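# Put a blue sponge flat on the shelf's top tier

## Task

Place one blue sponge so it lies flat on the upper level of the shelf, without shifting the shelf and while the other sponges on the shelf stay flat and separated from one another; at the end, neither gripper may be in contact with any sponge.

## Robot and tools

Robot: two six-joint arms, left_arm and right_arm, each ending in a parallel two-finger gripper with a wrist camera. The drives are cheap and have backlash; the joints past the elbow are weak.

Frames: the scene frame has its origin at table-top height, midway between the two nominal bases, with +x pointing out over the table, +z up and left_arm on the +y side. Image left and right do not match these names. Calibrated bases in the scene frame: left_arm at (+0.028, +0.365, +0.044) m, right_arm at (+0.028, -0.352, +0.027) m. Both are turned only slightly about z, so each base frame is nearly parallel to the scene frame. Each arm reports its hand pose (end_effector_position in metres, end_effector_quat_wxyz) in its own base frame. Its offsets are also along its own base axes, and it rotates about its Hand target's position. The gripper's fingers point along its +z axis and close along its y axis. end_effector_position is the point between the pads, about 1 cm short of the fingertips. Reported poses can be a few cm off.

Row layout, shared by execute_actions and move: one list of 14 numbers covering both arms. The first 7 are left_arm: dx, dy, dz, rx, ry, rz, opening. The next 7 are right_arm in the same order. All 14 must be given even if one arm stays still. dx..rz are offsets, not poses. They are measured from that arm's Hand target at the start of the action or move, along its base axes, on a scale of -1 to 1 where 1.0 equals 0.6 m of travel or 180 degrees of turn. rx, ry, rz form a single rotation vector. Opening is absolute: +1 is fully open (0.094 m) and -1 is shut. All zeros in an arm's six pose numbers re-commands its current Hand target. A 0 in the opening slot is a real command (half open), so to keep a gripper as it is, resend its present opening.

execute_actions(actions, cameras): actions is a list of actions. Each action is a table of up to 15 rows, one row per 1/30 s step. If the table is shorter, its last row is held until the 15 steps are done. Every row in an action is counted from the pose the action started at. The next action starts from the new Hand target, so repeating an offset keeps moving the arm. An empty list only returns state and images. cameras picks which images come back: null or ["all"] for all, [] for none. Available cameras are cam_head_left, cam_head_right, cam_left_wrist and cam_right_wrist, each 896x504.

move(target, speed, blend, opening_speed, blocking, cameras): drives each gripper in a straight line toward an offset target. target is either one 14-number row or a list of up to 15 rows. Every row in the list is counted from the Hand targets at the start of the move, not from the row before it. speed is in m/s, from 0.002 to 2.9, default 0.25; turning is capped at twice that in rad/s. It can be one value or one per target. blend, in m, rounds the corners of a list. opening_speed is in scale units per second and must be 0.2 or more; use a low value when squeezing something soft. The whole move is capped at 10 s. Paths do not avoid obstacles or the other arm. Faster moves lag, stray and hit harder. The result adds a 'move:' line giving the ending: done, off_target, moving, held or fault. An arm the line does not name finished within 10 mm and 2 degrees. limits=paced means a pose was clipped; limits=held means a check withheld steps. With blocking=false the call returns after about 0.5 s while the motion continues.

wait(seconds 0 to 10): lets the simulation run with the last commands held. stop: brakes a running move. zoom_image(camera, region=[x0,y0,x1,y1]): magnifies a region of at most 504x504 pixels from that camera's latest image. read_manual: licence texts only. finished_scene(scene): give the current scene number; this ends the scene and cannot be undone.

Control behaviour: the commanded orientation is limited each step to 40 degrees away from the measured one. A gripper often stops a centimetre or so short of its Hand target because of friction and weight. Waiting does not close that gap; send the remaining distance as a new offset. Blocked arms keep pushing. To release a press, command a target back past the gripper's present position. grip_measured uses the same scale as opening. It reads slightly wide when empty and gives no sign of first contact. Below the contact width the gripper squeezes hard, about 50 to 64 N per pad, so close gently on a sponge. To release, command an opening well above grip_measured.

Results also include joint positions, velocities ('within noise' means the arm is at rest), joint torques (joints 1 to 3 wrap at ±28 N m) and some step positions after execute_actions. A MOTOR HOT line warns at 75 °C. At 90 °C that arm folds up and stops working. Avoid holding an arm stretched out or pushing into something for long.

Avoid: dropping the sponge or opening the gripper while it is still moving, fast or hard contact, shoving the shelf, knocking other sponges over or against each other, sweeping a gripper close to its own arm's base, bringing the arms or grippers together, and anything leaving the table. A sensible sequence: open above a blue sponge, lower, close gently, lift clear, carry it over the upper tier, lower until it rests flat, open, then rise straight up so that no finger touches a sponge.

Each tool is called after "Emit:" as name([rows], argument=value, ...), one row to a line, values as JSON.

## Session

Emit:
execute_actions(actions=[])

Scene clock: 0.00 s.
left_arm: end_effector_position=(+0.3102, -0.1452, +0.3743) grip_measured=+1.000 end_effector_quat_wxyz=(+0.489, +0.133, +0.768, -0.392) | right_arm: end_effector_position=(+0.3785, +0.1166, +0.4235) grip_measured=+1.000 end_effector_quat_wxyz=(+0.661, -0.108, +0.741, -0.040)
Joint positions: left_arm=[-0.08 1.058 1.159 -0.397 0.745 -0.301 0.094] | right_arm=[0.462 1.188 1.318 -0.262 0.375 -0.157 0.094]
Joint velocities: within noise
Joint torques (N m): no reading
Motor temperatures (°C): left_arm=[26 28 31 25 24 27 28] | right_arm=[28 32 27 27 27 28 28]
Heat: left arm: 31 °C; right arm: 32 °C.
Hand target: left_arm +0.3047, -0.1459, +0.3923; +0.510, +0.148, +0.752, -0.391 | right_arm +0.3731, +0.1127, +0.4403; +0.677, -0.096, +0.729, -0.035
Tool commands: left_gripper/opening=+1.0 right_gripper/opening=+1.0

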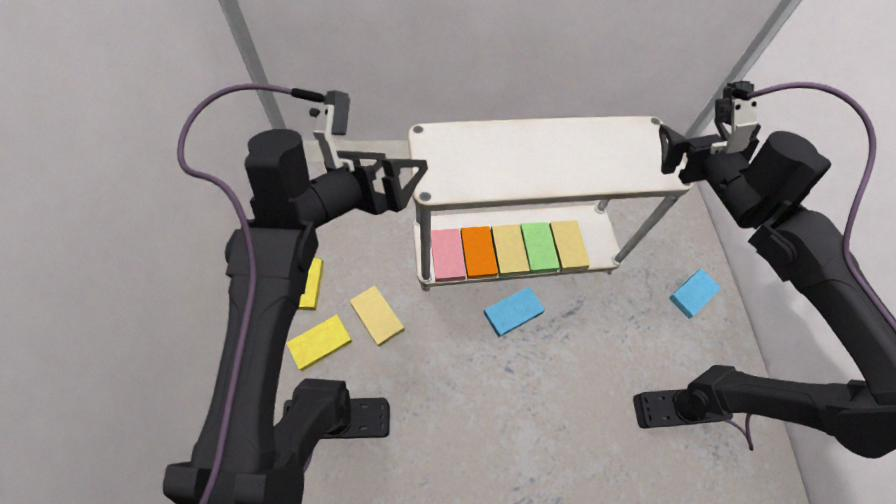

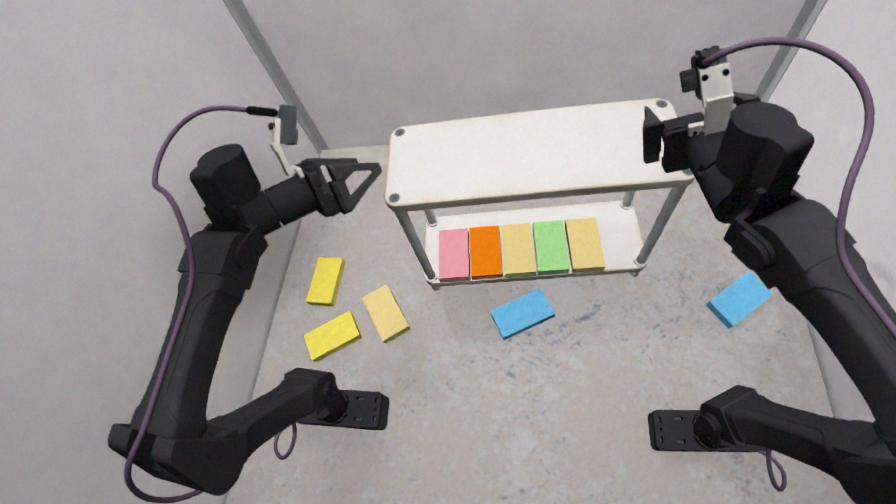

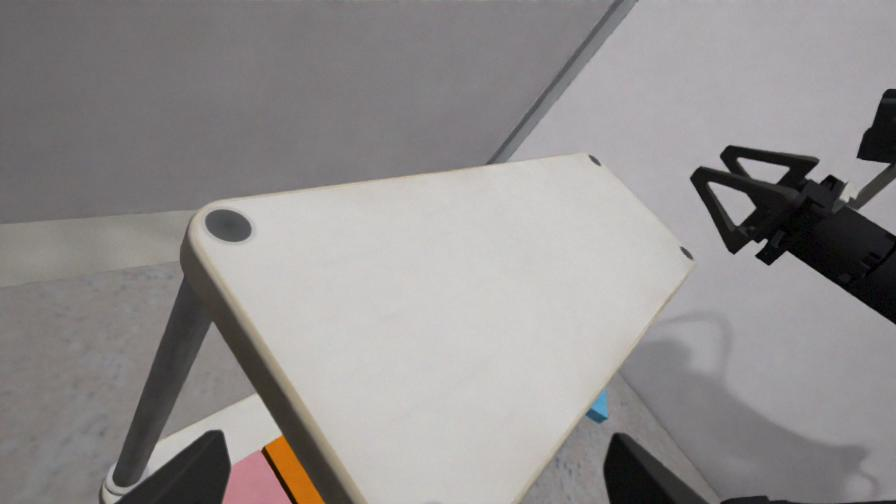

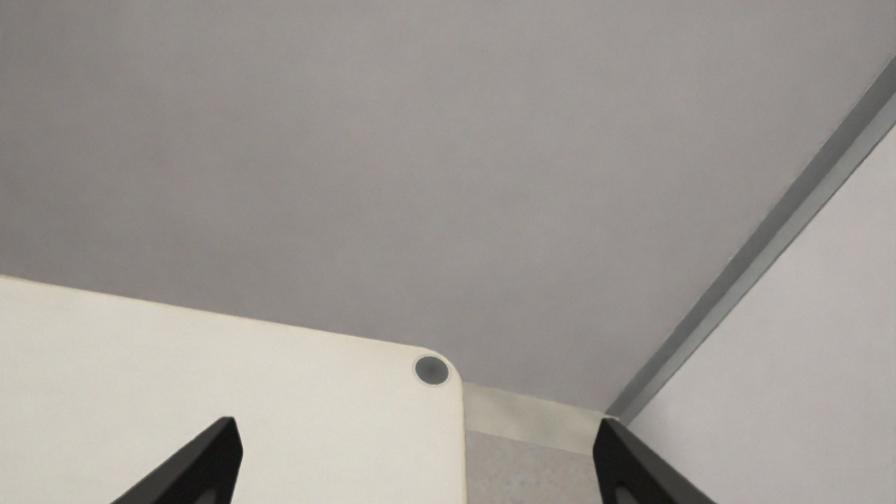

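Emit:
move([
  [0,0,0,0,0,0,1,-0.25,-0.29,0,0.0123,0.237,-0.033,1],
  [0,0,0,0,0,0,1,-0.25,-0.29,-0.25,0.0245,0.475,-0.067,1],
], speed=0.5)

Scene clock: 3.70 s.
left_arm: end_effector_position=(+0.3102, -0.1452, +0.3743) grip_measured=+1.000 end_effector_quat_wxyz=(+0.489, +0.133, +0.768, -0.392) | right_arm: end_effector_position=(+0.2319, -0.0664, +0.2930) grip_measured=+1.000 end_effector_quat_wxyz=(+0.210, -0.002, +0.976, -0.061)
Joint positions: left_arm=[-0.08 1.058 1.159 -0.397 0.745 -0.301 0.094] | right_arm=[-0.284 1.233 1.629 -1.526 -0.001 -0.287 0.094]
Joint velocities: within noise
Joint torques (N m): left_arm=[0.03 -2.18 7.2 1.68 0.16 0.01] | right_arm=[0.39 -3.18 3.63 0.82 0 0.08]
Motor temperatures (°C): left_arm=[26 28 32 26 24 27 28] | right_arm=[28 32 27 28 27 28 28]
Heat: left arm: 32 °C; right arm: 32 °C.
Hand target: left_arm +0.3047, -0.1459, +0.3923; +0.510, +0.148, +0.752, -0.391 | right_arm +0.2231, -0.0613, +0.2903; -0.001, +0.000, +1.000, +0.000
Off the commanded pose: left_arm 0.019 m, 4 deg | right_arm 0.011 m, 25 deg.
joint sent to its limit (right arm) — joint 4 (wrist pitch), lower limit. The joint targets are off in position and orientation.
move: off_target (left_arm, right_arm)

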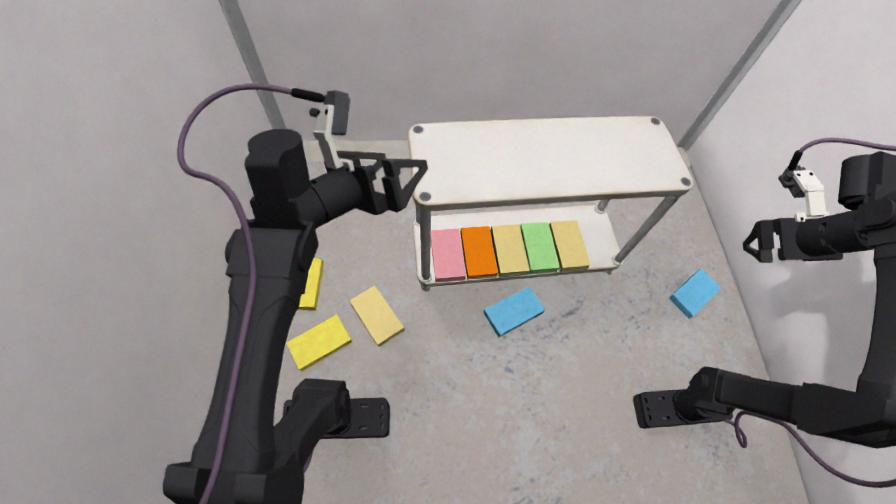

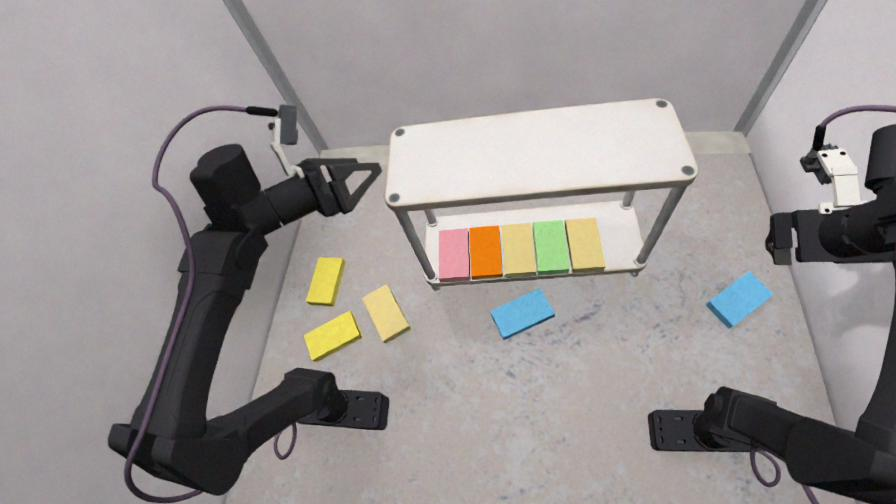

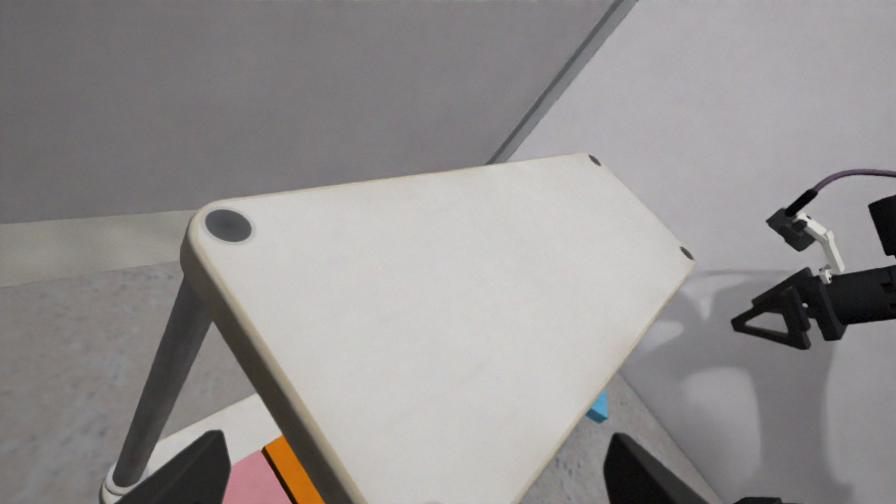

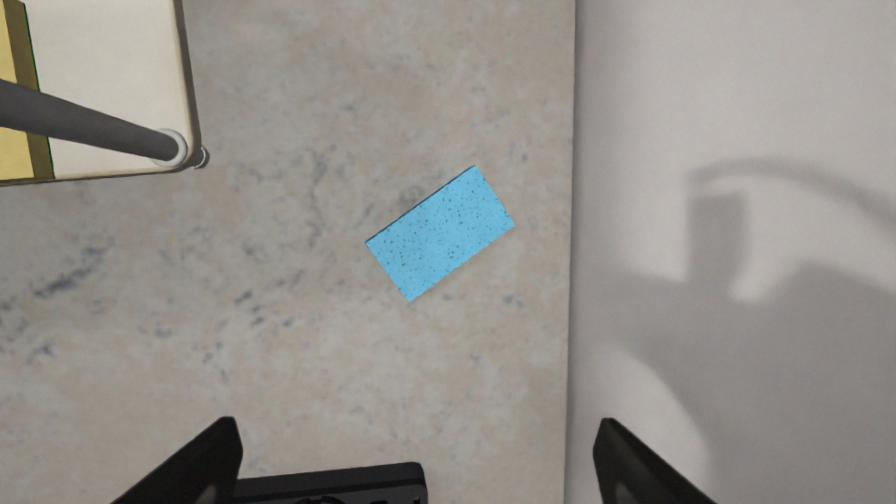

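Emit:
move([
  [-0.16,0,0.0,0.1,0.03,-0.05,1,0,0,0,0,-0.15,0,1],
  [-0.13,-0.35,-0.08,0.428,0.152,-0.202,1,0,0,0,0,-0.15,0,1],
], speed=0.5)

Scene clock: 8.77 s.
left_arm: end_effector_position=(+0.2288, -0.3605, +0.3295) grip_measured=+1.000 end_effector_quat_wxyz=(+0.247, +0.523, +0.807, -0.120) | right_arm: end_effector_position=(+0.2266, -0.0671, +0.2887) grip_measured=+1.000 end_effector_quat_wxyz=(+0.225, +0.010, +0.974, -0.006)
Joint positions: left_arm=[-1.002 1.935 2.463 -1.541 0.013 0.144 0.094] | right_arm=[-0.414 1.214 1.596 -1.526 -0.162 -0.359 0.094]
Joint velocities: within noise
Joint torques (N m): left_arm=[-0.4 -6.9 7.58 0.86 -0.1 0.02] | right_arm=[-0.5 -3.85 3.45 1.09 -0.3 -0.07]
Motor temperatures (°C): left_arm=[26 28 32 26 24 27 28] | right_arm=[28 33 28 28 27 28 28]
Heat: left arm: 32 °C; right arm: 33 °C.
Hand target: left_arm +0.2267, -0.3559, +0.3443; -0.001, +0.545, +0.838, +0.000 | right_arm +0.2231, -0.0613, +0.2903; +0.233, +0.000, +0.973, +0.000
Off the commanded pose: left_arm 0.016 m, 32 deg | right_arm 0.007 m, 2 deg.
joint sent to its limit (left arm) — joint 4 (wrist pitch), lower limit. The joint targets are off in position and orientation.
move: off_target (left_arm)

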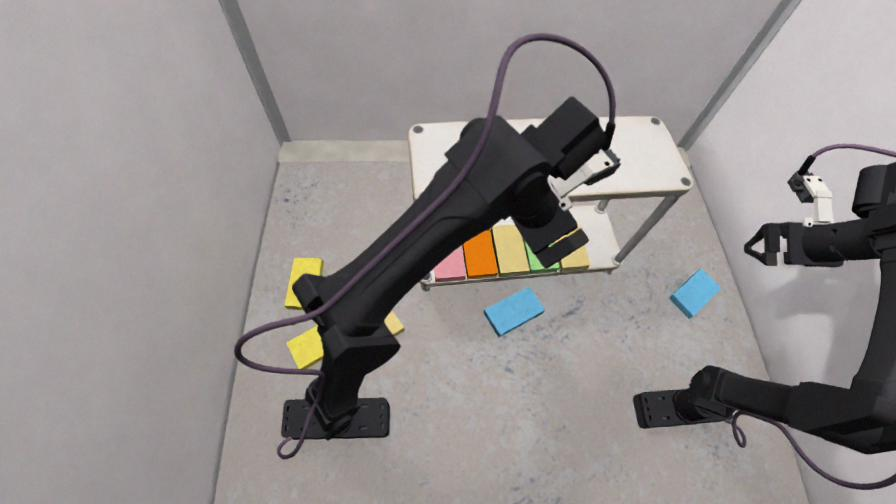

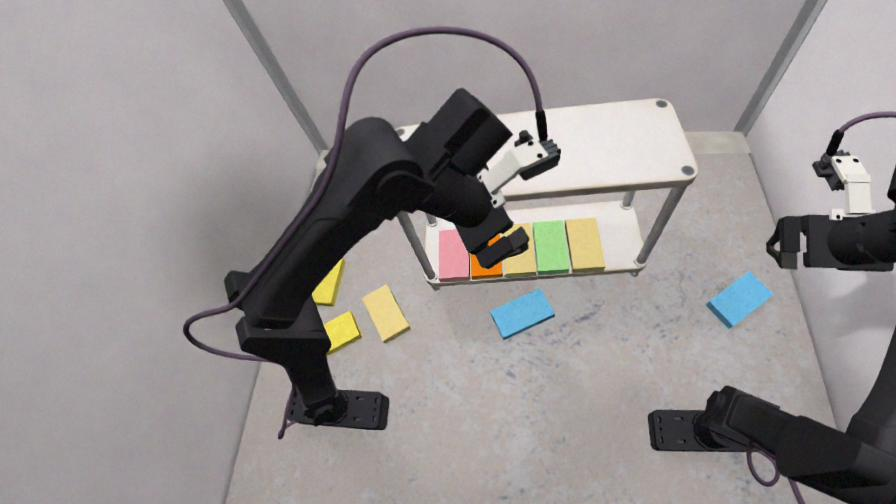

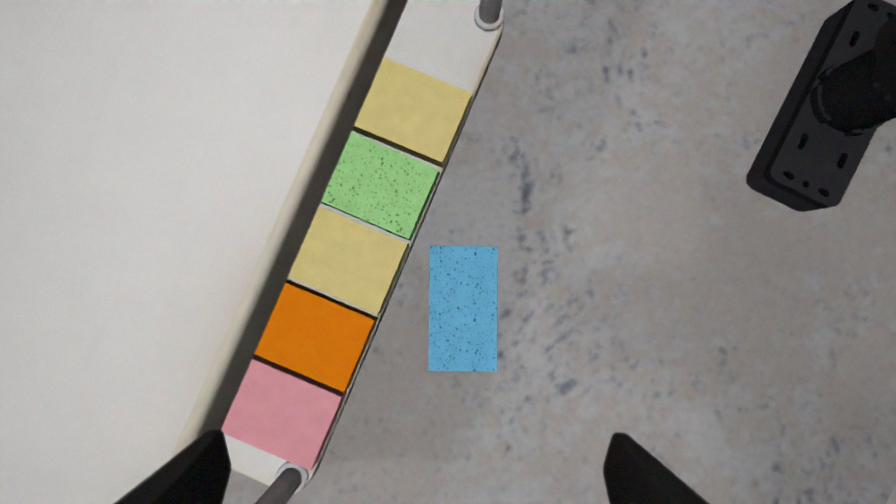

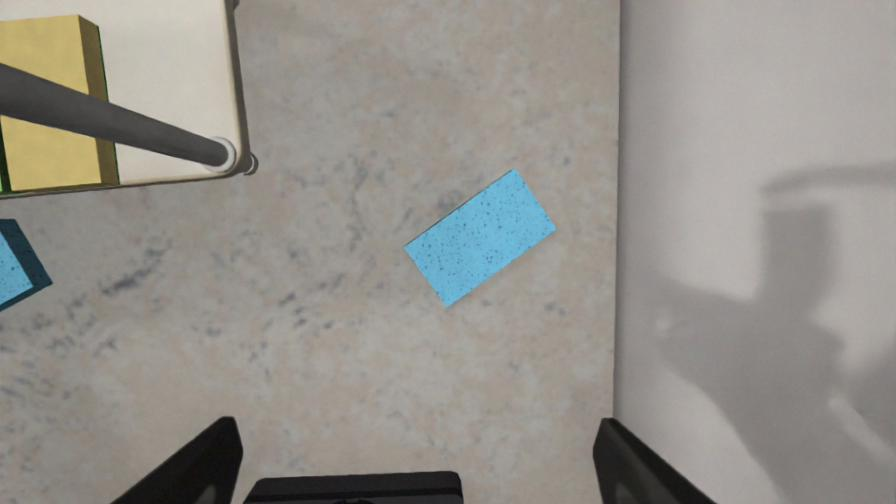

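Emit:
move(target=[0.005,-0.048,-0.474,-0.201,-0.095,0.013,1,0,0,0,0,0,0,1], speed=0.5)

Scene clock: 13.30 s.
left_arm: end_effector_position=(+0.2313, -0.3762, +0.0575) grip_measured=+1.000 end_effector_quat_wxyz=(+0.278, +0.498, +0.805, -0.162) | right_arm: end_effector_position=(+0.2266, -0.0671, +0.2887) grip_measured=+1.000 end_effector_quat_wxyz=(+0.225, +0.010, +0.974, -0.006)
Joint positions: left_arm=[-1.002 1.764 1.015 -0.17 0.048 0.09 0.094] | right_arm=[-0.414 1.214 1.596 -1.526 -0.162 -0.359 0.094]
Joint velocities: within noise
Joint torques (N m): left_arm=[-0.31 -5.97 4.08 1.74 0.14 -0.09] | right_arm=[-0.5 -3.85 3.44 1.09 -0.3 -0.07]
Motor temperatures (°C): left_arm=[26 29 33 27 24 27 28] | right_arm=[28 33 28 28 27 28 28]
Heat: left arm: 33 °C; right arm: 33 °C.
Hand target: left_arm +0.2297, -0.3847, +0.0599; +0.290, +0.496, +0.799, -0.180 | right_arm +0.2231, -0.0613, +0.2903; +0.233, +0.000, +0.973, +0.000
Off the commanded pose: left_arm 0.009 m, 3 deg | right_arm 0.007 m, 2 deg.
move: off_target (left_arm)

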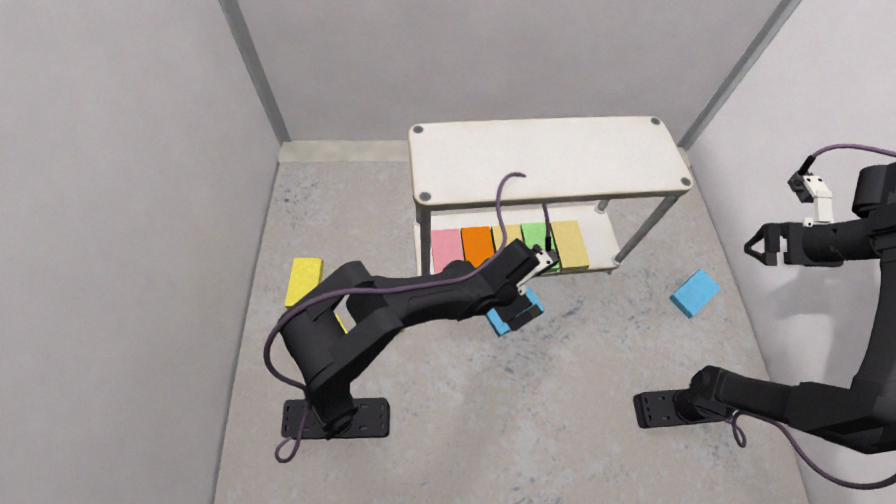

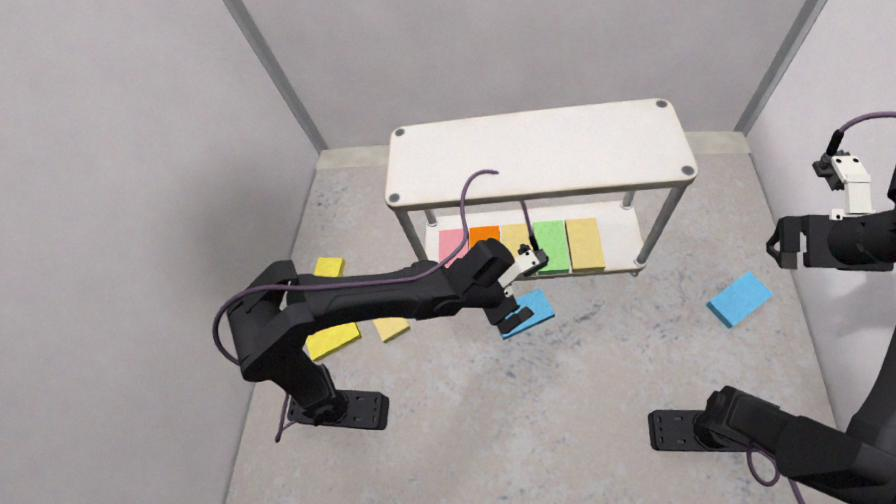

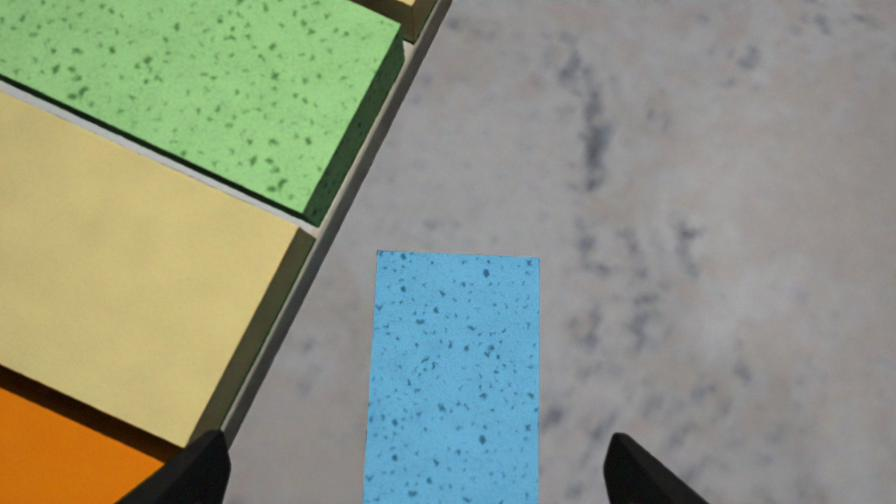

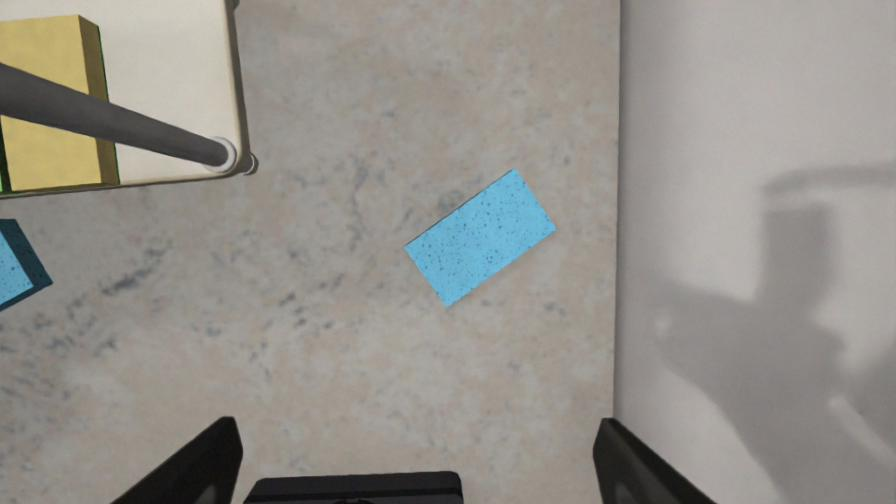

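Emit:
move([
  [-0.008,-0.013,-0.138,0,0,0,1,0,0,0,0,0,0,1],
  [-0.008,-0.013,-0.138,0,0,0,0.22,0,0,0,0,0,0,1],
  [-0.1,0.15,0.1,0,0,0,0.22,0,0,0,0,0,0,1],
], speed=0.25, opening_speed=0.8)

Scene clock: 18.53 s.
left_arm: end_effector_position=(+0.1727, -0.2962, +0.1128) grip_measured=+0.343 end_effector_quat_wxyz=(+0.290, +0.491, +0.803, -0.177) | right_arm: end_effector_position=(+0.2266, -0.0671, +0.2887) grip_measured=+1.000 end_effector_quat_wxyz=(+0.225, +0.010, +0.974, -0.006)
Joint positions: left_arm=[-1.021 1.268 0.762 -0.374 0.048 0.059 0.063] | right_arm=[-0.414 1.214 1.596 -1.526 -0.162 -0.359 0.094]
Joint velocities: within noise
Joint torques (N m): left_arm=[0.39 -4.11 6.39 0.98 0.04 0.02] | right_arm=[-0.5 -3.85 3.44 1.09 -0.29 -0.07]
Motor temperatures (°C): left_arm=[26 29 33 27 24 27 28] | right_arm=[28 33 28 28 27 28 28]
Heat: left arm: 33 °C; right arm: 33 °C.
Hand target: left_arm +0.1697, -0.2947, +0.1199; +0.290, +0.496, +0.799, -0.180 | right_arm +0.2231, -0.0613, +0.2903; +0.233, +0.000, +0.973, +0.000
Off the commanded pose: left_arm 0.008 m, 1 deg | right_arm 0.007 m, 2 deg.
move: done

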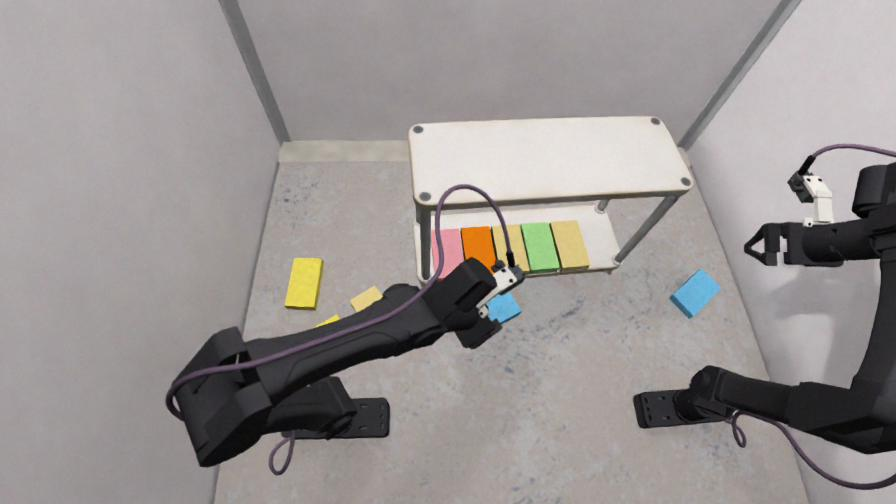

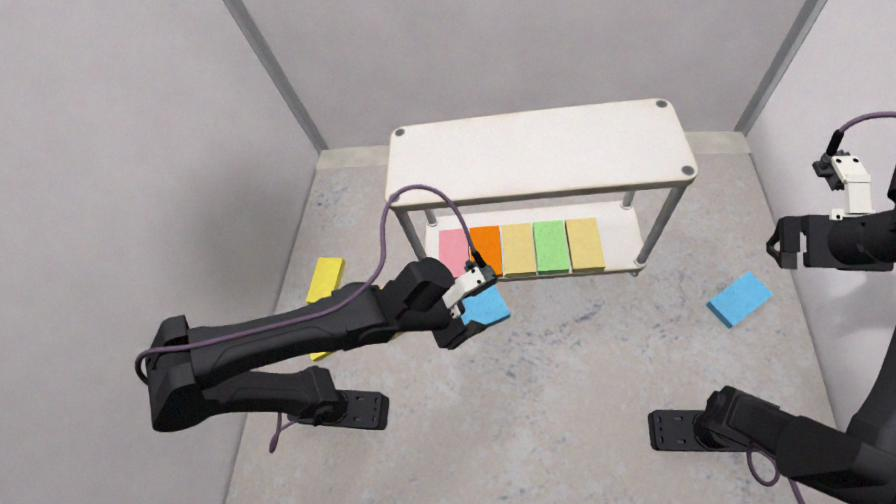

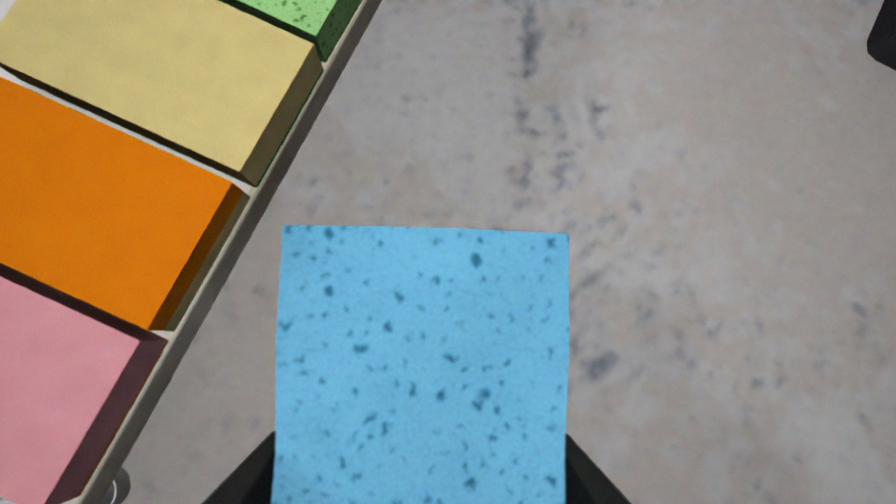

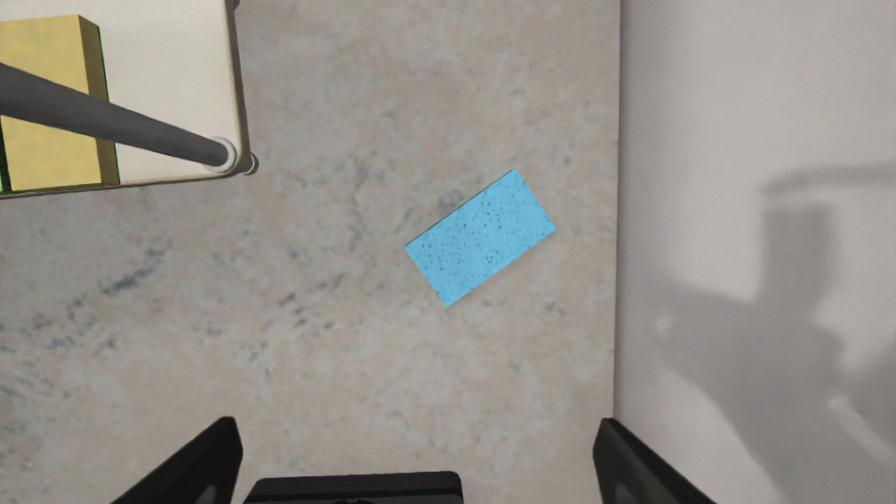

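Emit:
move([
  [0.134,0.108,0.433,0,0,0.12,0.22,0,0,0,0,0,0,1],
  [0.334,0.058,0.467,0,0,0.214,0.22,0,0,0,0,0,0,1],
], speed=0.4, blend=0.05)

Scene clock: 21.17 s.
left_arm: end_effector_position=(+0.3764, -0.2683, +0.3876) grip_measured=+0.343 end_effector_quat_wxyz=(+0.378, +0.212, +0.896, -0.098) | right_arm: end_effector_position=(+0.2266, -0.0671, +0.2887) grip_measured=+1.000 end_effector_quat_wxyz=(+0.225, +0.010, +0.974, -0.006)
Joint positions: left_arm=[-0.673 2.077 2.829 -1.53 -0.133 -0.152 0.063] | right_arm=[-0.414 1.214 1.596 -1.526 -0.162 -0.359 0.094]
Joint velocities: within noise
Joint torques (N m): left_arm=[0.42 -7.72 6.17 1.11 -0.2 -0.08] | right_arm=[-0.5 -3.84 3.44 1.09 -0.29 -0.07]
Motor temperatures (°C): left_arm=[26 30 33 27 24 27 28] | right_arm=[28 33 28 29 27 28 28]
Heat: left arm: 33 °C; right arm: 33 °C.
Hand target: left_arm +0.3701, -0.2599, +0.4001; +0.333, +0.205, +0.917, -0.074 | right_arm +0.2231, -0.0613, +0.2903; +0.233, +0.000, +0.973, +0.000
Off the commanded pose: left_arm 0.016 m, 6 deg | right_arm 0.007 m, 2 deg.
elbow stopped short (left arm): the move would have taken joint 3 (elbow) straighter than the controller allows.
move: off_target (left_arm)

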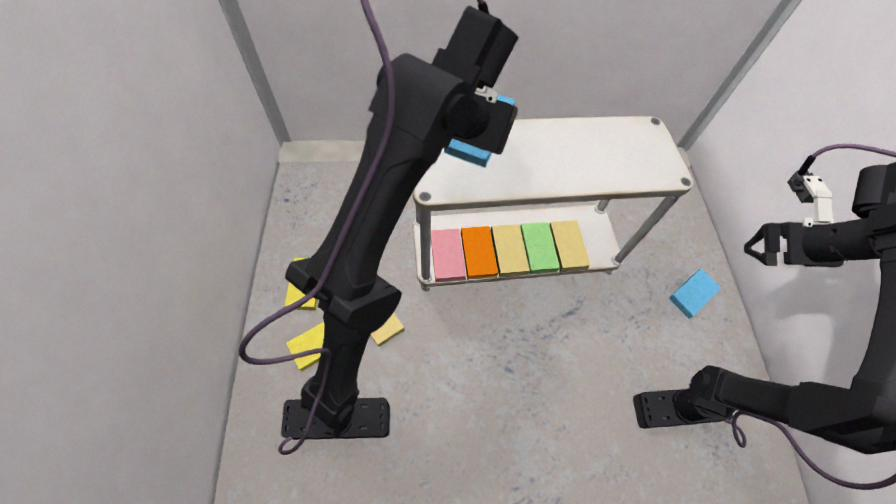

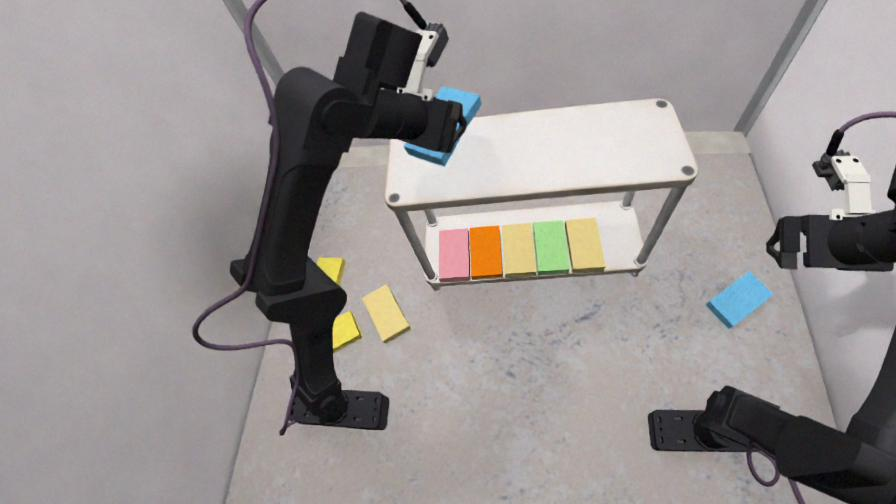

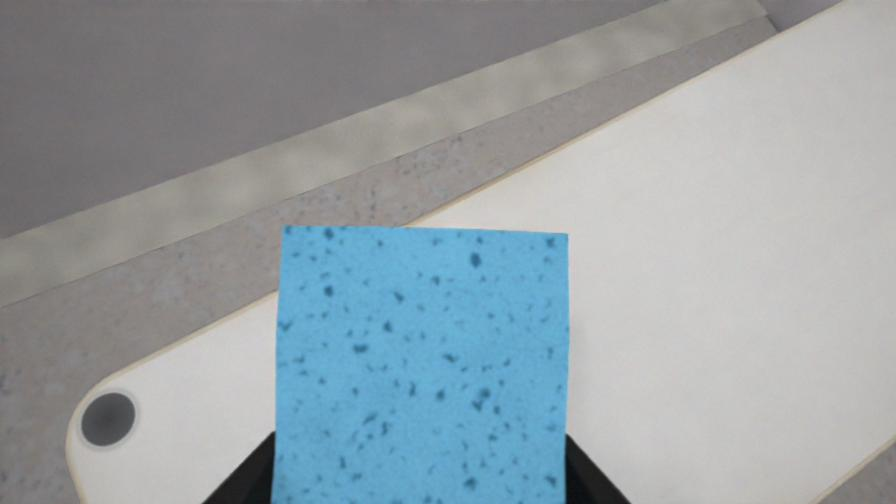

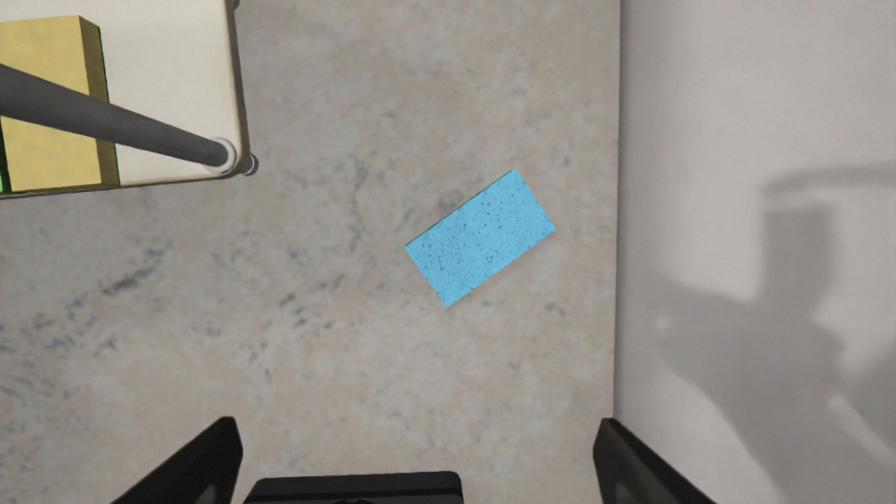

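Emit:
move(target=[0.038,-0.01,-0.117,0,0,0,0.22,0,0,0,0,0,0,1], speed=0.25)

Emit:
zoom_image(camera="cam_head_right", region=[340, 60, 560, 220])

Scene clock: 22.90 s.
left_arm: end_effector_position=(+0.3859, -0.2710, +0.3280) grip_measured=+0.343 end_effector_quat_wxyz=(+0.323, +0.211, +0.920, -0.075) | right_arm: end_effector_position=(+0.2266, -0.0671, +0.2887) grip_measured=+1.000 end_effector_quat_wxyz=(+0.225, +0.010, +0.974, -0.006)
Joint positions: left_arm=[-0.663 1.98 2.435 -1.361 -0.13 -0.168 0.063] | right_arm=[-0.414 1.214 1.596 -1.526 -0.162 -0.359 0.094]
Joint velocities: within noise
Joint torques (N m): left_arm=[0.77 -8.01 2.45 1.53 -0.06 0] | right_arm=[-0.5 -3.85 3.45 1.09 -0.29 -0.07]
Motor temperatures (°C): left_arm=[26 30 33 27 24 27 28] | right_arm=[28 33 28 29 27 28 28]
Heat: left arm: 33 °C; right arm: 33 °C.
Hand target: left_arm +0.3929, -0.2659, +0.3299; +0.333, +0.205, +0.917, -0.074 | right_arm +0.2231, -0.0613, +0.2903; +0.233, +0.000, +0.973, +0.000
Off the commanded pose: left_arm 0.009 m, 1 deg | right_arm 0.007 m, 2 deg.
move: done

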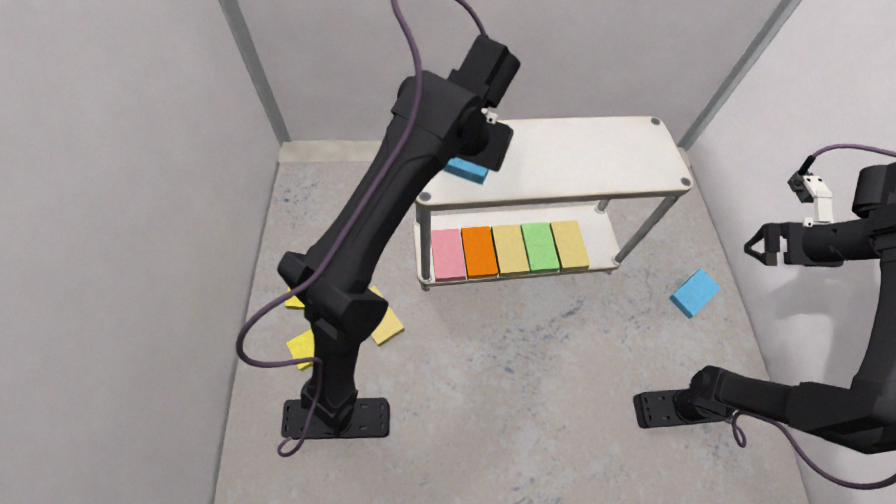

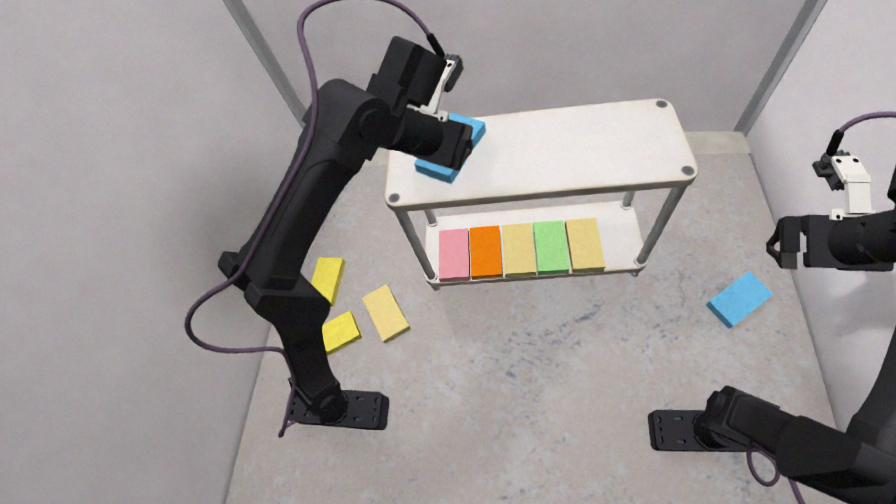

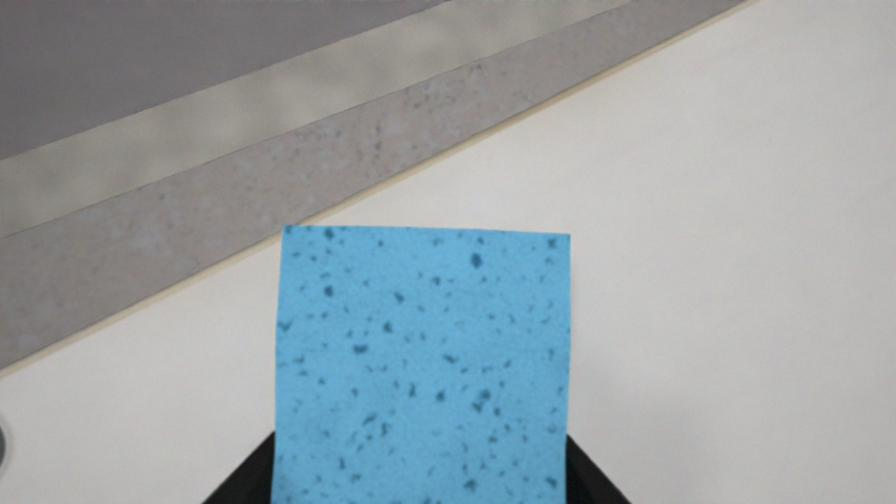

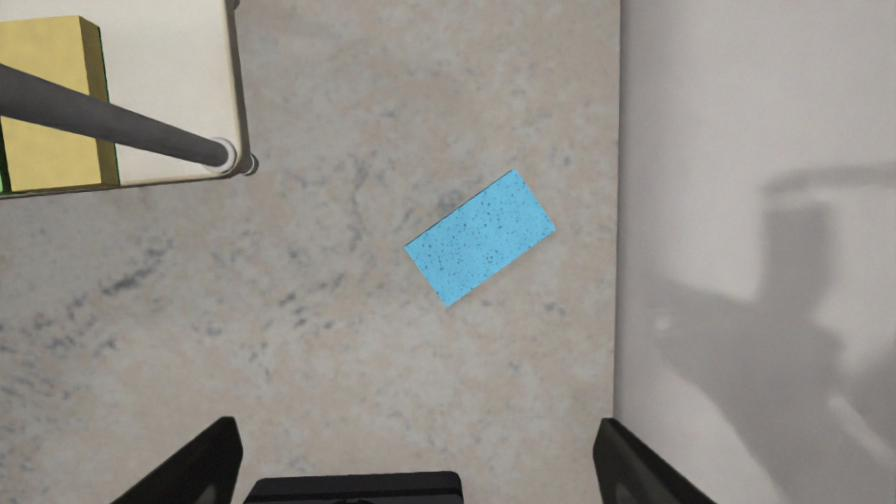

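Scaled by 2.291 from the camera's 896x504 image, which has a finer 1280x720 frame.

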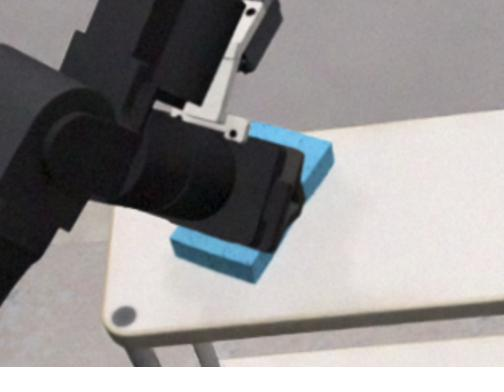

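Emit:
move(target=[0.0,0.0,-0.035,0,0,0,0.22,0,0,0,0,0,0,1], speed=0.1, cameras=["cam_head_right"])

Emit:
zoom_image(camera="cam_head_right", region=[340, 60, 560, 220])

Emit:
move(target=[0.0,0.0,-0.012,0,0,0,0.22,0,0,0,0,0,0,1], speed=0.1, cameras=["cam_head_right"])

Emit:
zoom_image(camera="cam_head_right", region=[340, 60, 560, 220])

Scene clock: 24.17 s.
left_arm: end_effector_position=(+0.3859, -0.2710, +0.3297) grip_measured=+0.343 end_effector_quat_wxyz=(+0.352, +0.207, +0.908, -0.089) | right_arm: end_effector_position=(+0.2266, -0.0671, +0.2887) grip_measured=+1.000 end_effector_quat_wxyz=(+0.225, +0.010, +0.974, -0.006)
Joint positions: left_arm=[-0.663 1.868 2.227 -1.196 -0.13 -0.165 0.063] | right_arm=[-0.414 1.214 1.596 -1.526 -0.162 -0.359 0.094]
Joint velocities: within noise
Joint torques (N m): left_arm=[0.79 -5.64 2 1.36 -0.05 0.01] | right_arm=[-0.5 -3.84 3.44 1.09 -0.29 -0.07]
Motor temperatures (°C): left_arm=[26 30 33 27 24 27 28] | right_arm=[28 33 28 29 27 28 28]
Heat: left arm: 33 °C; right arm: 33 °C.
Hand target: left_arm +0.3929, -0.2659, +0.3089; +0.333, +0.205, +0.917, -0.074 | right_arm +0.2231, -0.0613, +0.2903; +0.233, +0.000, +0.973, +0.000
Off the commanded pose: left_arm 0.023 m, 3 deg | right_arm 0.007 m, 2 deg.
move: off_target (left_arm)
Images, in order (width x height): cam_head_right 896x504.

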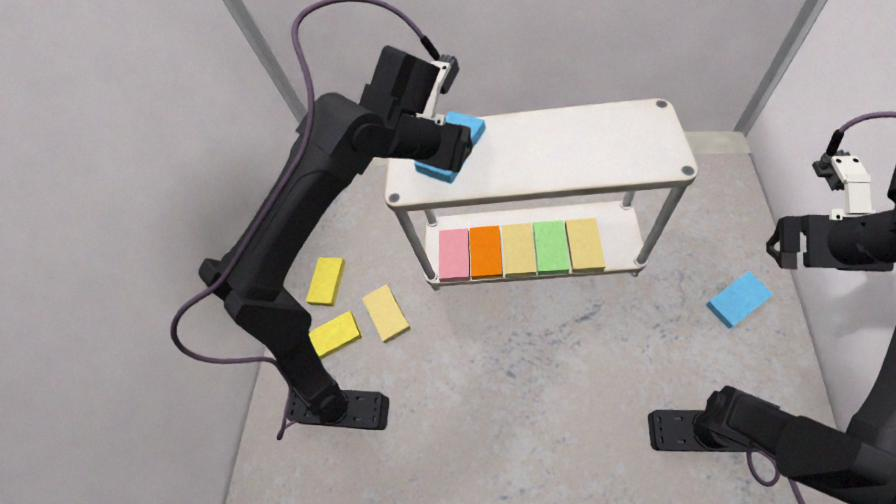

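Scaled by 2.291 from the camera's 896x504 image, which has a finer 1280x720 frame.

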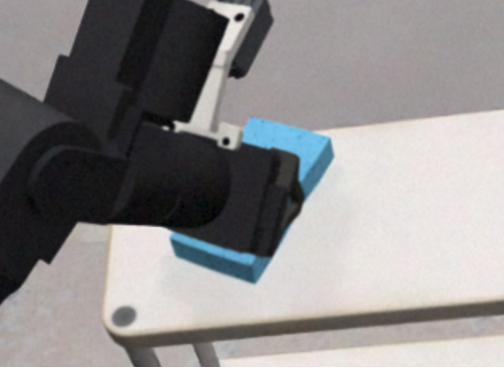

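Scene clock: 25.17 s.
left_arm: end_effector_position=(+0.3857, -0.2709, +0.3301) grip_measured=+0.343 end_effector_quat_wxyz=(+0.361, +0.206, +0.905, -0.093) | right_arm: end_effector_position=(+0.2266, -0.0671, +0.2887) grip_measured=+1.000 end_effector_quat_wxyz=(+0.225, +0.010, +0.974, -0.006)
Joint positions: left_arm=[-0.663 1.837 2.17 -1.148 -0.13 -0.163 0.063] | right_arm=[-0.414 1.214 1.596 -1.526 -0.162 -0.359 0.094]
Joint velocities: within noise
Joint torques (N m): left_arm=[0.77 -4.94 1.81 1.31 -0.03 0] | right_arm=[-0.5 -3.85 3.44 1.09 -0.3 -0.07]
Motor temperatures (°C): left_arm=[26 30 33 27 24 27 28] | right_arm=[28 33 28 29 27 28 28]
Heat: left arm: 33 °C; right arm: 33 °C.
Hand target: left_arm +0.3929, -0.2659, +0.3017; +0.333, +0.205, +0.917, -0.074 | right_arm +0.2231, -0.0613, +0.2903; +0.233, +0.000, +0.973, +0.000
Off the commanded pose: left_arm 0.030 m, 4 deg | right_arm 0.007 m, 2 deg.
move: off_target (left_arm)
Images, in order (width x height): cam_head_right 896x504.

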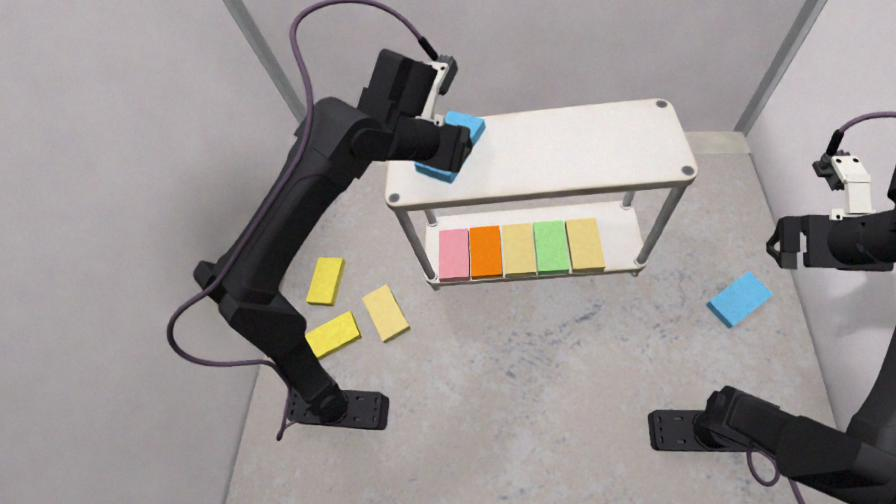

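Scaled by 2.291 from the camera's 896x504 image, which has a finer 1280x720 frame.

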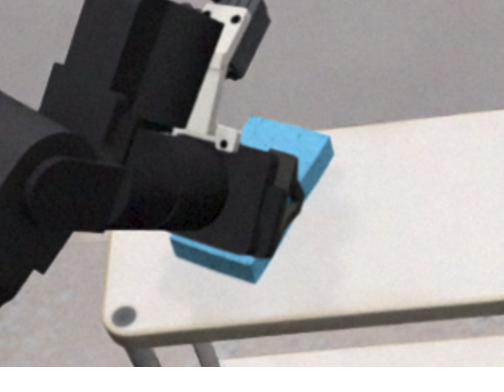

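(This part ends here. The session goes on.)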